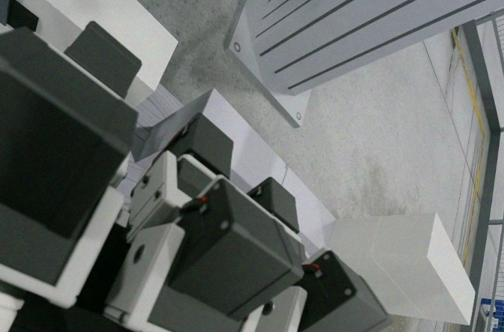

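move(arm1={"target":[-0.475,-0.253,0.768,0,0,0.8572,0.5151],"speed":0.8}, arm2={"target":[-0.165,-0.251,0.798,0,0,0.8519,0.5237],"speed":0.8}, arm3={"target":[-0.525,0.255,0.774,0.5151,0.8572,0,0],"speed":0.8}, arm4={"target":[-0.215,0.261,0.803,0.5237,0.8519,0,0],"speed":0.8}, cameras=["cam_high","cam_low"])

zoom_image(camera="cam_low", region=[240, 220, 440, 420])

zoom_image(camera="cam_high", region=[280, 190, 390, 300])

Scene clock: 1141.73 s.
Joint torques (N m): arm1=[4.37 -23.65 -6.43 8.08 2.21 -0.38] | arm2=[3.66 -31.97 3.64 2.09 3.59 -1.33] | arm3=[-5.54 -22.53 -2.91 6.16 -1.64 -0.13] | arm4=[-0.32 -30.51 4.44 3.6 -3.94 0.98]
Heat: arm1: hottest joint3_rad 39 °C; arm2: hottest joint2_rad 51 °C; arm3: hottest joint4_rad 33 °C; arm4: hottest joint2_rad 47 °C.
move: arm1 off_target; arm2 off_target; arm3 off_target; arm4 off_target
Joint velocities: within noise
arm1.joint_positions: joint1_rad=+0.327 joint2_rad=+2.704 joint3_rad=+0.692 joint4_rad=+1.267 joint5_rad=+0.354 joint6_rad=+0.282 hand_index_mcp=-0.553 hand_index_abd=+0.023 hand_index_pip=-0.418 hand_index_dip=+0.097 hand_middle_mcp=-0.618 hand_middle_abd=+0.016 hand_middle_pip=-0.417 hand_middle_dip=+0.096 hand_ring_mcp=-0.657 hand_ring_abd=-0.004 hand_ring_pip=-0.482 hand_ring_dip=+0.096 hand_thumb_cmc=+0.727 hand_thumb_axl=+0.676 hand_thumb_mcp=+0.221 hand_thumb_ipl=+0.167 hand_current_limit=+0.700 hand_speed=-0.600
arm1.joint_status: not commanded
arm1.hand_state: blocked,blocked,goal,goal,blocked,goal,goal,goal,blocked,goal,goal,goal,goal,goal,goal,goal
arm1.index_mcp_current_ma: 465
arm1.index_abd_current_ma: 24
arm1.index_pip_current_ma: 3
arm1.index_dip_current_ma: -14
arm1.middle_mcp_current_ma: 478
arm1.middle_abd_current_ma: 15
arm1.middle_pip_current_ma: -10
arm1.middle_dip_current_ma: -9
arm1.ring_mcp_current_ma: 463
arm1.ring_abd_current_ma: -9
arm1.ring_pip_current_ma: 45
arm1.ring_dip_current_ma: -17
arm1.thumb_cmc_current_ma: 36
arm1.thumb_axl_current_ma: -7
arm1.thumb_mcp_current_ma: -14
arm1.thumb_ipl_current_ma: 4
arm1.hand_goal_index_mcp: -0.900
arm1.hand_goal_index_abd: 0.000
arm1.hand_goal_index_pip: -0.420
arm1.hand_goal_index_dip: 0.100
arm1.hand_goal_middle_mcp: -0.900
arm1.hand_goal_middle_abd: 0.000
arm1.hand_goal_middle_pip: -0.420
arm1.hand_goal_middle_dip: 0.100
arm1.hand_goal_ring_mcp: -0.900
arm1.hand_goal_ring_abd: 0.000
arm1.hand_goal_ring_pip: -0.500
arm1.hand_goal_ring_dip: 0.100
arm1.hand_goal_thumb_cmc: 0.714
arm1.hand_goal_thumb_axl: 0.678
arm1.hand_goal_thumb_mcp: 0.226
arm1.hand_goal_thumb_ipl: 0.168
arm1.hand: x=-0.4330 y=-0.2729 z=+0.6662 quat_wxyz=(+0.018, +0.022, +0.902, +0.432)
arm1.hand_target: x=-0.4668 y=-0.2563 z=+0.7452 quat_wxyz=(-0.001, +0.005, +0.858, +0.513)
arm1.hand_status: off_target (0.112 m and 11.3 deg from the pose sent, 0.113 m and 11.4 deg at the start; pose on its path clipped on 12 of 20 steps)
arm2.joint_positions: joint1_rad=+1.091 joint2_rad=+2.799 joint3_rad=+1.554 joint4_rad=+0.284 joint5_rad=+0.824 joint6_rad=+0.794 hand_index_mcp=-0.601 hand_index_abd=+0.006 hand_index_pip=-0.496 hand_index_dip=+0.101 hand_middle_mcp=-0.650 hand_middle_abd=+0.005 hand_middle_pip=-0.479 hand_middle_dip=+0.099 hand_ring_mcp=-0.671 hand_ring_abd=-0.003 hand_ring_pip=-0.443 hand_ring_dip=+0.098 hand_thumb_cmc=+0.741 hand_thumb_axl=+0.677 hand_thumb_mcp=+0.223 hand_thumb_ipl=+0.168 hand_current_limit=+0.700 hand_speed=-0.600
arm2.joint_status: not commanded
arm2.hand_state: blocked,goal,goal,goal,blocked,goal,blocked,goal,blocked,goal,blocked,goal,blocked,goal,goal,goal
arm2.index_mcp_current_ma: 277
arm2.index_abd_current_ma: 6
arm2.index_pip_current_ma: -8
arm2.index_dip_current_ma: -5
arm2.middle_mcp_current_ma: 237
arm2.middle_abd_current_ma: -3
arm2.middle_pip_current_ma: 24
arm2.middle_dip_current_ma: 3
arm2.ring_mcp_current_ma: 200
arm2.ring_abd_current_ma: 12
arm2.ring_pip_current_ma: 44
arm2.ring_dip_current_ma: 6
arm2.thumb_cmc_current_ma: 5
arm2.thumb_axl_current_ma: 8
arm2.thumb_mcp_current_ma: -1
arm2.thumb_ipl_current_ma: -1
arm2.hand_goal_index_mcp: -0.900
arm2.hand_goal_index_abd: 0.000
arm2.hand_goal_index_pip: -0.500
arm2.hand_goal_index_dip: 0.100
arm2.hand_goal_middle_mcp: -0.900
arm2.hand_goal_middle_abd: 0.000
arm2.hand_goal_middle_pip: -0.500
arm2.hand_goal_middle_dip: 0.100
arm2.hand_goal_ring_mcp: -0.900
arm2.hand_goal_ring_abd: 0.000
arm2.hand_goal_ring_pip: -0.500
arm2.hand_goal_ring_dip: 0.100
arm2.hand_goal_thumb_cmc: 0.714
arm2.hand_goal_thumb_axl: 0.678
arm2.hand_goal_thumb_mcp: 0.226
arm2.hand_goal_thumb_ipl: 0.168
arm2.hand: x=-0.1109 y=-0.2709 z=+0.6894 quat_wxyz=(+0.015, +0.013, +0.882, +0.470)
arm2.hand_target: x=-0.1521 y=-0.2558 z=+0.7730 quat_wxyz=(+0.003, +0.007, +0.854, +0.521)
arm2.hand_status: off_target (0.123 m and 7.4 deg from the pose sent, 0.124 m and 7.6 deg at the start; pose on its path clipped on 16 of 20 steps)
arm3.joint_positions: joint1_rad=-0.403 joint2_rad=+2.610 joint3_rad=+0.659 joint4_rad=+1.196 joint5_rad=-0.380 joint6_rad=-0.256 hand_index_mcp=-0.656 hand_index_abd=+0.010 hand_index_pip=-0.481 hand_index_dip=+0.096 hand_middle_mcp=-0.636 hand_middle_abd=+0.001 hand_middle_pip=-0.490 hand_middle_dip=+0.094 hand_ring_mcp=-0.614 hand_ring_abd=-0.010 hand_ring_pip=-0.495 hand_ring_dip=+0.095 hand_thumb_cmc=+0.729 hand_thumb_axl=+0.676 hand_thumb_mcp=+0.221 hand_thumb_ipl=+0.167 hand_current_limit=+0.700 hand_speed=-0.600
arm3.joint_status: not commanded
arm3.hand_state: blocked,goal,goal,goal,blocked,goal,goal,goal,blocked,goal,goal,goal,goal,goal,goal,goal
arm3.index_mcp_current_ma: 476
arm3.index_abd_current_ma: 0
arm3.index_pip_current_ma: 20
arm3.index_dip_current_ma: 2
arm3.middle_mcp_current_ma: 461
arm3.middle_abd_current_ma: 10
arm3.middle_pip_current_ma: 11
arm3.middle_dip_current_ma: -14
arm3.ring_mcp_current_ma: 464
arm3.ring_abd_current_ma: -7
arm3.ring_pip_current_ma: -4
arm3.ring_dip_current_ma: -9
arm3.thumb_cmc_current_ma: 11
arm3.thumb_axl_current_ma: -9
arm3.thumb_mcp_current_ma: -4
arm3.thumb_ipl_current_ma: 9
arm3.hand_goal_index_mcp: -0.900
arm3.hand_goal_index_abd: 0.000
arm3.hand_goal_index_pip: -0.500
arm3.hand_goal_index_dip: 0.100
arm3.hand_goal_middle_mcp: -0.900
arm3.hand_goal_middle_abd: 0.000
arm3.hand_goal_middle_pip: -0.500
arm3.hand_goal_middle_dip: 0.100
arm3.hand_goal_ring_mcp: -0.900
arm3.hand_goal_ring_abd: 0.000
arm3.hand_goal_ring_pip: -0.500
arm3.hand_goal_ring_dip: 0.100
arm3.hand_goal_thumb_cmc: 0.714
arm3.hand_goal_thumb_axl: 0.678
arm3.hand_goal_thumb_mcp: 0.226
arm3.hand_goal_thumb_ipl: 0.168
arm3.hand: x=-0.4722 y=+0.2751 z=+0.6658 quat_wxyz=(+0.427, +0.903, +0.008, +0.037)
arm3.hand_target: x=-0.5121 y=+0.2607 z=+0.7446 quat_wxyz=(+0.513, +0.859, +0.003, -0.003)
arm3.hand_status: off_target (0.122 m and 12.2 deg from the pose sent, 0.122 m and 12.2 deg at the start; pose on its path clipped on 14 of 20 steps)
arm4.joint_positions: joint1_rad=-1.160 joint2_rad=+2.756 joint3_rad=+1.464 joint4_rad=+0.265 joint5_rad=-0.864 joint6_rad=-0.868 hand_index_mcp=-0.598 hand_index_abd=-0.017 hand_index_pip=-0.457 hand_index_dip=+0.097 hand_middle_mcp=-0.625 hand_middle_abd=-0.020 hand_middle_pip=-0.477 hand_middle_dip=+0.096 hand_ring_mcp=-0.649 hand_ring_abd=-0.011 hand_ring_pip=-0.490 hand_ring_dip=+0.101 hand_thumb_cmc=+0.745 hand_thumb_axl=+0.677 hand_thumb_mcp=+0.222 hand_thumb_ipl=+0.168 hand_current_limit=+0.700 hand_speed=-0.600
arm4.joint_status: not commanded
arm4.hand_state: blocked,goal,blocked,goal,blocked,goal,blocked,goal,blocked,goal,goal,goal,blocked,goal,goal,goal
arm4.index_mcp_current_ma: 200
arm4.index_abd_current_ma: 2
arm4.index_pip_current_ma: 9
arm4.index_dip_current_ma: 18
arm4.middle_mcp_current_ma: 175
arm4.middle_abd_current_ma: 1
arm4.middle_pip_current_ma: 10
arm4.middle_dip_current_ma: 3
arm4.ring_mcp_current_ma: 150
arm4.ring_abd_current_ma: 3
arm4.ring_pip_current_ma: 9
arm4.ring_dip_current_ma: -6
arm4.thumb_cmc_current_ma: 10
arm4.thumb_axl_current_ma: 10
arm4.thumb_mcp_current_ma: 12
arm4.thumb_ipl_current_ma: 0
arm4.hand_goal_index_mcp: -0.900
arm4.hand_goal_index_abd: 0.000
arm4.hand_goal_index_pip: -0.500
arm4.hand_goal_index_dip: 0.100
arm4.hand_goal_middle_mcp: -0.900
arm4.hand_goal_middle_abd: 0.000
arm4.hand_goal_middle_pip: -0.500
arm4.hand_goal_middle_dip: 0.100
arm4.hand_goal_ring_mcp: -0.900
arm4.hand_goal_ring_abd: 0.000
arm4.hand_goal_ring_pip: -0.500
arm4.hand_goal_ring_dip: 0.100
arm4.hand_goal_thumb_cmc: 0.714
arm4.hand_goal_thumb_axl: 0.678
arm4.hand_goal_thumb_mcp: 0.226
arm4.hand_goal_thumb_ipl: 0.168
arm4.hand: x=-0.1629 y=+0.2843 z=+0.6952 quat_wxyz=(+0.467, +0.884, +0.016, +0.016)
arm4.hand_target: x=-0.2021 y=+0.2664 z=+0.7796 quat_wxyz=(+0.520, +0.854, +0.010, +0.006)
arm4.hand_status: off_target (0.122 m and 7.9 deg from the pose sent, 0.123 m and 8.0 deg at the start; pose on its path clipped on 20 of 24 steps)

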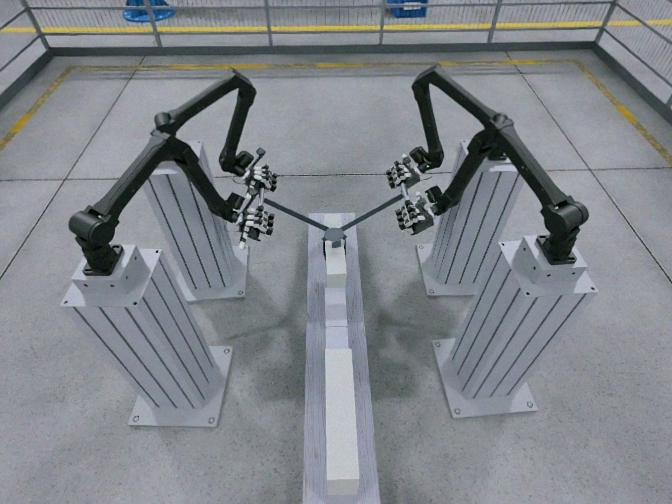

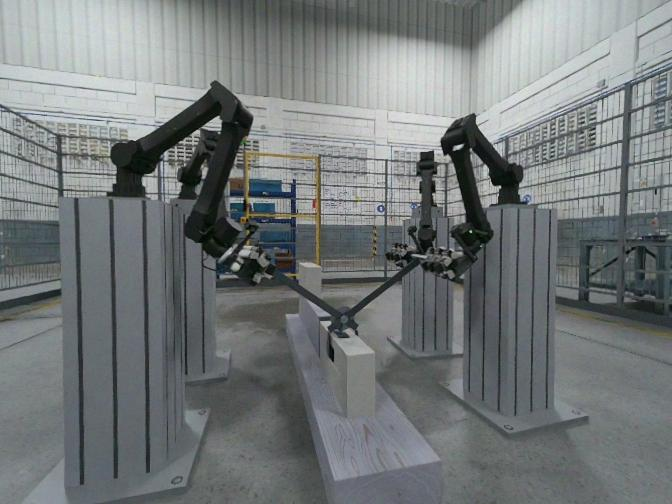

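Scaled by 2.520 from the camera's image (finer frame: 960x720).

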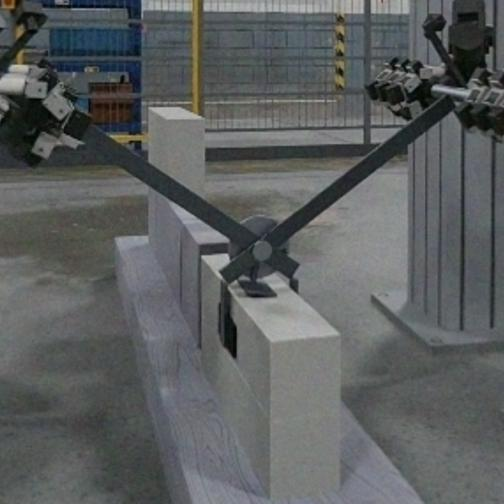

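Scaled by 4.582 from the camera's image (finer frame: 960x720).

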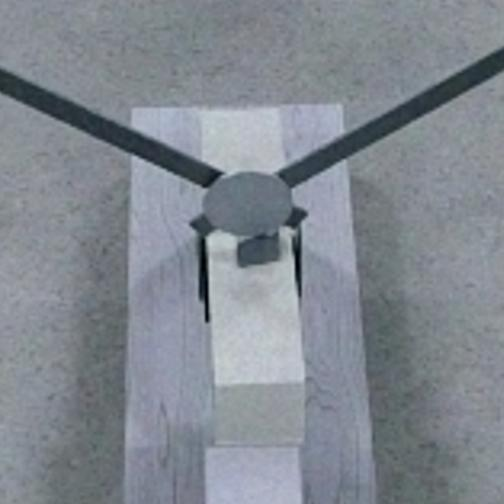

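move(arm1={"target":[-0.478,-0.253,0.768,0,0,0.8572,0.5151],"speed":2.0}, arm2={"target":[-0.168,-0.251,0.798,0,0,0.8519,0.5237],"speed":2.0}, arm3={"target":[-0.525,0.255,0.774,0.5151,0.8572,0,0],"speed":2.0}, arm4={"target":[-0.215,0.261,0.803,0.5237,0.8519,0,0],"speed":2.0}, cameras=["cam_high","cam_low"])

zoom_image(camera="cam_low", region=[240, 220, 440, 420])

zoom_image(camera="cam_high", region=[280, 190, 390, 300])

Scene clock: 1170.57 s.
Joint torques (N m): arm1=[4.72 -23.53 -6.27 7.88 2.3 -0.37] | arm2=[3.25 -31.44 3.99 1.92 3.63 -1.28] | arm3=[-5.42 -22.65 -2.99 6.02 -1.61 -0.12] | arm4=[0.09 -30.92 4.37 3.52 -3.92 0.96]
Heat: arm1: hottest joint3_rad 39 °C; arm2: hottest joint5_rad 55 °C; arm3: hottest joint4_rad 34 °C; arm4: hottest joint5_rad 56 °C.
move: arm1 off_target; arm2 off_target; arm3 off_target; arm4 off_target
Joint velocities: within noise
arm1.joint_positions: joint1_rad=+0.331 joint2_rad=+2.704 joint3_rad=+0.692 joint4_rad=+1.267 joint5_rad=+0.358 joint6_rad=+0.285 hand_index_mcp=-0.552 hand_index_abd=+0.023 hand_index_pip=-0.418 hand_index_dip=+0.097 hand_middle_mcp=-0.617 hand_middle_abd=+0.016 hand_middle_pip=-0.417 hand_middle_dip=+0.096 hand_ring_mcp=-0.656 hand_ring_abd=-0.004 hand_ring_pip=-0.482 hand_ring_dip=+0.096 hand_thumb_cmc=+0.727 hand_thumb_axl=+0.676 hand_thumb_mcp=+0.221 hand_thumb_ipl=+0.167 hand_current_limit=+0.700 hand_speed=-0.600
arm1.joint_status: not commanded
arm1.hand_state: blocked,blocked,goal,goal,blocked,goal,goal,goal,blocked,goal,goal,goal,goal,goal,goal,goal
arm1.index_mcp_current_ma: 466
arm1.index_abd_current_ma: 22
arm1.index_pip_current_ma: 1
arm1.index_dip_current_ma: -17
arm1.middle_mcp_current_ma: 472
arm1.middle_abd_current_ma: 17
arm1.middle_pip_current_ma: -4
arm1.middle_dip_current_ma: -12
arm1.ring_mcp_current_ma: 458
arm1.ring_abd_current_ma: -2
arm1.ring_pip_current_ma: 43
arm1.ring_dip_current_ma: -12
arm1.thumb_cmc_current_ma: 34
arm1.thumb_axl_current_ma: -8
arm1.thumb_mcp_current_ma: -12
arm1.thumb_ipl_current_ma: -3
arm1.hand_goal_index_mcp: -0.900
arm1.hand_goal_index_abd: 0.000
arm1.hand_goal_index_pip: -0.420
arm1.hand_goal_index_dip: 0.100
arm1.hand_goal_middle_mcp: -0.900
arm1.hand_goal_middle_abd: 0.000
arm1.hand_goal_middle_pip: -0.420
arm1.hand_goal_middle_dip: 0.100
arm1.hand_goal_ring_mcp: -0.900
arm1.hand_goal_ring_abd: 0.000
arm1.hand_goal_ring_pip: -0.500
arm1.hand_goal_ring_dip: 0.100
arm1.hand_goal_thumb_cmc: 0.714
arm1.hand_goal_thumb_axl: 0.678
arm1.hand_goal_thumb_mcp: 0.226
arm1.hand_goal_thumb_ipl: 0.168
arm1.hand: x=-0.4337 y=-0.2733 z=+0.6664 quat_wxyz=(+0.019, +0.022, +0.901, +0.432)
arm1.hand_target: x=-0.4692 y=-0.2566 z=+0.7448 quat_wxyz=(-0.002, +0.005, +0.858, +0.513)
arm1.hand_status: off_target (0.113 m and 11.3 deg from the pose sent, 0.113 m and 11.3 deg at the start; pose on its path clipped on 15 of 22 steps)
arm2.joint_positions: joint1_rad=+1.093 joint2_rad=+2.799 joint3_rad=+1.554 joint4_rad=+0.284 joint5_rad=+0.825 joint6_rad=+0.794 hand_index_mcp=-0.602 hand_index_abd=+0.006 hand_index_pip=-0.496 hand_index_dip=+0.101 hand_middle_mcp=-0.649 hand_middle_abd=+0.005 hand_middle_pip=-0.479 hand_middle_dip=+0.099 hand_ring_mcp=-0.670 hand_ring_abd=-0.002 hand_ring_pip=-0.443 hand_ring_dip=+0.098 hand_thumb_cmc=+0.741 hand_thumb_axl=+0.677 hand_thumb_mcp=+0.223 hand_thumb_ipl=+0.168 hand_current_limit=+0.700 hand_speed=-0.600
arm2.joint_status: not commanded
arm2.hand_state: blocked,goal,goal,goal,blocked,goal,blocked,goal,blocked,goal,blocked,goal,blocked,goal,goal,goal
arm2.index_mcp_current_ma: 287
arm2.index_abd_current_ma: 0
arm2.index_pip_current_ma: 2
arm2.index_dip_current_ma: -5
arm2.middle_mcp_current_ma: 233
arm2.middle_abd_current_ma: -8
arm2.middle_pip_current_ma: 22
arm2.middle_dip_current_ma: 4
arm2.ring_mcp_current_ma: 205
arm2.ring_abd_current_ma: 11
arm2.ring_pip_current_ma: 42
arm2.ring_dip_current_ma: 1
arm2.thumb_cmc_current_ma: 4
arm2.thumb_axl_current_ma: 16
arm2.thumb_mcp_current_ma: 10
arm2.thumb_ipl_current_ma: 1
arm2.hand_goal_index_mcp: -0.900
arm2.hand_goal_index_abd: 0.000
arm2.hand_goal_index_pip: -0.500
arm2.hand_goal_index_dip: 0.100
arm2.hand_goal_middle_mcp: -0.900
arm2.hand_goal_middle_abd: 0.000
arm2.hand_goal_middle_pip: -0.500
arm2.hand_goal_middle_dip: 0.100
arm2.hand_goal_ring_mcp: -0.900
arm2.hand_goal_ring_abd: 0.000
arm2.hand_goal_ring_pip: -0.500
arm2.hand_goal_ring_dip: 0.100
arm2.hand_goal_thumb_cmc: 0.714
arm2.hand_goal_thumb_axl: 0.678
arm2.hand_goal_thumb_mcp: 0.226
arm2.hand_goal_thumb_ipl: 0.168
arm2.hand: x=-0.1117 y=-0.2717 z=+0.6895 quat_wxyz=(+0.015, +0.012, +0.882, +0.471)
arm2.hand_target: x=-0.1541 y=-0.2563 z=+0.7727 quat_wxyz=(+0.003, +0.007, +0.854, +0.521)
arm2.hand_status: off_target (0.124 m and 7.3 deg from the pose sent, 0.124 m and 7.4 deg at the start; pose on its path clipped on 17 of 21 steps)
arm3.joint_positions: joint1_rad=-0.403 joint2_rad=+2.613 joint3_rad=+0.660 joint4_rad=+1.202 joint5_rad=-0.381 joint6_rad=-0.255 hand_index_mcp=-0.656 hand_index_abd=+0.010 hand_index_pip=-0.482 hand_index_dip=+0.096 hand_middle_mcp=-0.635 hand_middle_abd=+0.002 hand_middle_pip=-0.490 hand_middle_dip=+0.094 hand_ring_mcp=-0.613 hand_ring_abd=-0.010 hand_ring_pip=-0.494 hand_ring_dip=+0.095 hand_thumb_cmc=+0.729 hand_thumb_axl=+0.676 hand_thumb_mcp=+0.221 hand_thumb_ipl=+0.167 hand_current_limit=+0.700 hand_speed=-0.600
arm3.joint_status: not commanded
arm3.hand_state: blocked,goal,goal,goal,blocked,goal,goal,goal,blocked,goal,goal,goal,goal,goal,goal,goal
arm3.index_mcp_current_ma: 475
arm3.index_abd_current_ma: 1
arm3.index_pip_current_ma: 21
arm3.index_dip_current_ma: 1
arm3.middle_mcp_current_ma: 459
arm3.middle_abd_current_ma: 3
arm3.middle_pip_current_ma: 8
arm3.middle_dip_current_ma: -10
arm3.ring_mcp_current_ma: 465
arm3.ring_abd_current_ma: -12
arm3.ring_pip_current_ma: 0
arm3.ring_dip_current_ma: -7
arm3.thumb_cmc_current_ma: 11
arm3.thumb_axl_current_ma: 0
arm3.thumb_mcp_current_ma: 1
arm3.thumb_ipl_current_ma: 5
arm3.hand_goal_index_mcp: -0.900
arm3.hand_goal_index_abd: 0.000
arm3.hand_goal_index_pip: -0.500
arm3.hand_goal_index_dip: 0.100
arm3.hand_goal_middle_mcp: -0.900
arm3.hand_goal_middle_abd: 0.000
arm3.hand_goal_middle_pip: -0.500
arm3.hand_goal_middle_dip: 0.100
arm3.hand_goal_ring_mcp: -0.900
arm3.hand_goal_ring_abd: 0.000
arm3.hand_goal_ring_pip: -0.500
arm3.hand_goal_ring_dip: 0.100
arm3.hand_goal_thumb_cmc: 0.714
arm3.hand_goal_thumb_axl: 0.678
arm3.hand_goal_thumb_mcp: 0.226
arm3.hand_goal_thumb_ipl: 0.168
arm3.hand: x=-0.4723 y=+0.2754 z=+0.6658 quat_wxyz=(+0.428, +0.903, +0.008, +0.036)
arm3.hand_target: x=-0.5122 y=+0.2608 z=+0.7446 quat_wxyz=(+0.513, +0.859, +0.003, -0.003)
arm3.hand_status: off_target (0.122 m and 12.0 deg from the pose sent, 0.122 m and 12.2 deg at the start; pose on its path clipped on 17 of 23 steps)
arm4.joint_positions: joint1_rad=-1.160 joint2_rad=+2.756 joint3_rad=+1.464 joint4_rad=+0.266 joint5_rad=-0.864 joint6_rad=-0.865 hand_index_mcp=-0.598 hand_index_abd=-0.016 hand_index_pip=-0.457 hand_index_dip=+0.097 hand_middle_mcp=-0.625 hand_middle_abd=-0.020 hand_middle_pip=-0.477 hand_middle_dip=+0.096 hand_ring_mcp=-0.649 hand_ring_abd=-0.012 hand_ring_pip=-0.490 hand_ring_dip=+0.101 hand_thumb_cmc=+0.745 hand_thumb_axl=+0.677 hand_thumb_mcp=+0.222 hand_thumb_ipl=+0.168 hand_current_limit=+0.700 hand_speed=-0.600
arm4.joint_status: not commanded
arm4.hand_state: blocked,goal,blocked,goal,blocked,goal,blocked,goal,blocked,goal,goal,goal,blocked,goal,goal,goal
arm4.index_mcp_current_ma: 204
arm4.index_abd_current_ma: -13
arm4.index_pip_current_ma: 2
arm4.index_dip_current_ma: -13
arm4.middle_mcp_current_ma: 177
arm4.middle_abd_current_ma: -4
arm4.middle_pip_current_ma: 5
arm4.middle_dip_current_ma: -8
arm4.ring_mcp_current_ma: 149
arm4.ring_abd_current_ma: -10
arm4.ring_pip_current_ma: 16
arm4.ring_dip_current_ma: -13
arm4.thumb_cmc_current_ma: 1
arm4.thumb_axl_current_ma: 24
arm4.thumb_mcp_current_ma: 6
arm4.thumb_ipl_current_ma: -5
arm4.hand_goal_index_mcp: -0.900
arm4.hand_goal_index_abd: 0.000
arm4.hand_goal_index_pip: -0.500
arm4.hand_goal_index_dip: 0.100
arm4.hand_goal_middle_mcp: -0.900
arm4.hand_goal_middle_abd: 0.000
arm4.hand_goal_middle_pip: -0.500
arm4.hand_goal_middle_dip: 0.100
arm4.hand_goal_ring_mcp: -0.900
arm4.hand_goal_ring_abd: 0.000
arm4.hand_goal_ring_pip: -0.500
arm4.hand_goal_ring_dip: 0.100
arm4.hand_goal_thumb_cmc: 0.714
arm4.hand_goal_thumb_axl: 0.678
arm4.hand_goal_thumb_mcp: 0.226
arm4.hand_goal_thumb_ipl: 0.168
arm4.hand: x=-0.1633 y=+0.2843 z=+0.6954 quat_wxyz=(+0.468, +0.884, +0.015, +0.016)
arm4.hand_target: x=-0.2023 y=+0.2663 z=+0.7799 quat_wxyz=(+0.520, +0.854, +0.010, +0.006)
arm4.hand_status: off_target (0.122 m and 7.8 deg from the pose sent, 0.122 m and 7.9 deg at the start; pose on its path clipped on 22 of 26 steps)

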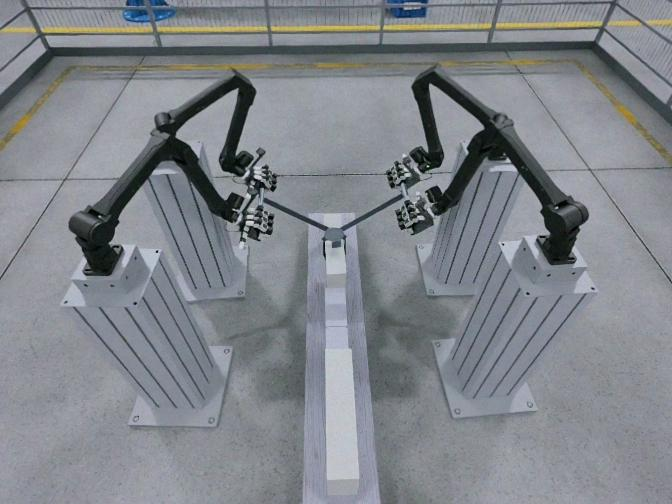

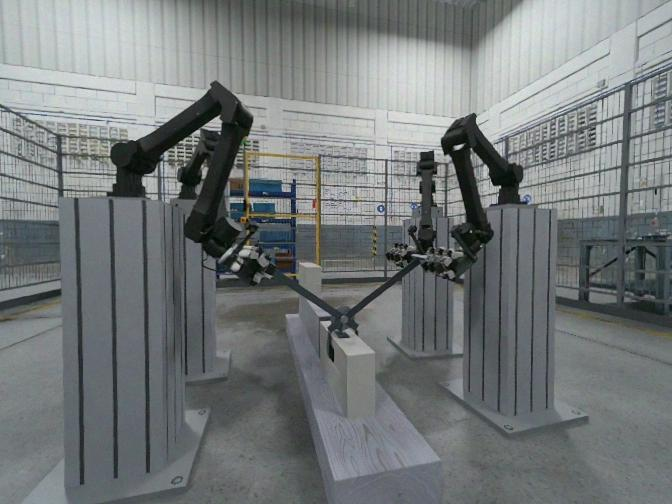

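Scaled by 2.520 from the camera's image (finer frame: 960x720).

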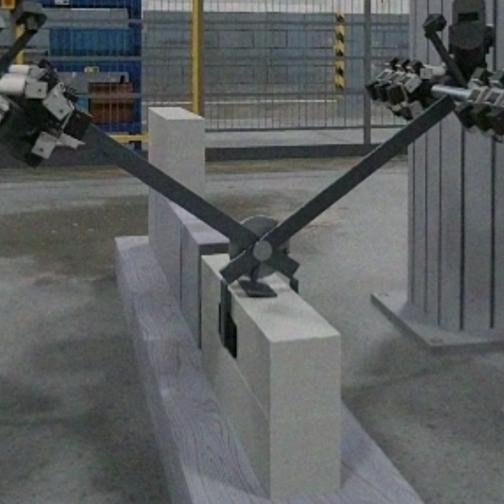

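Scaled by 4.582 from the camera's image (finer frame: 960x720).

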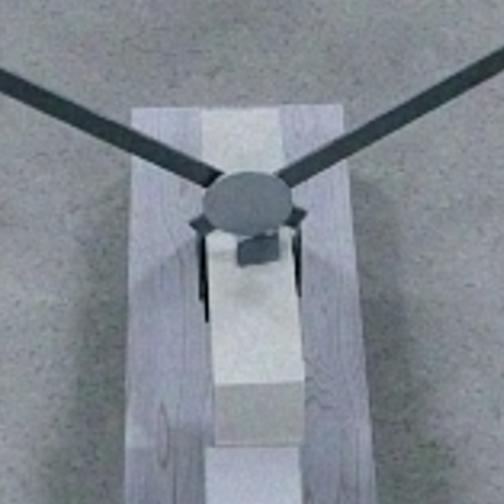

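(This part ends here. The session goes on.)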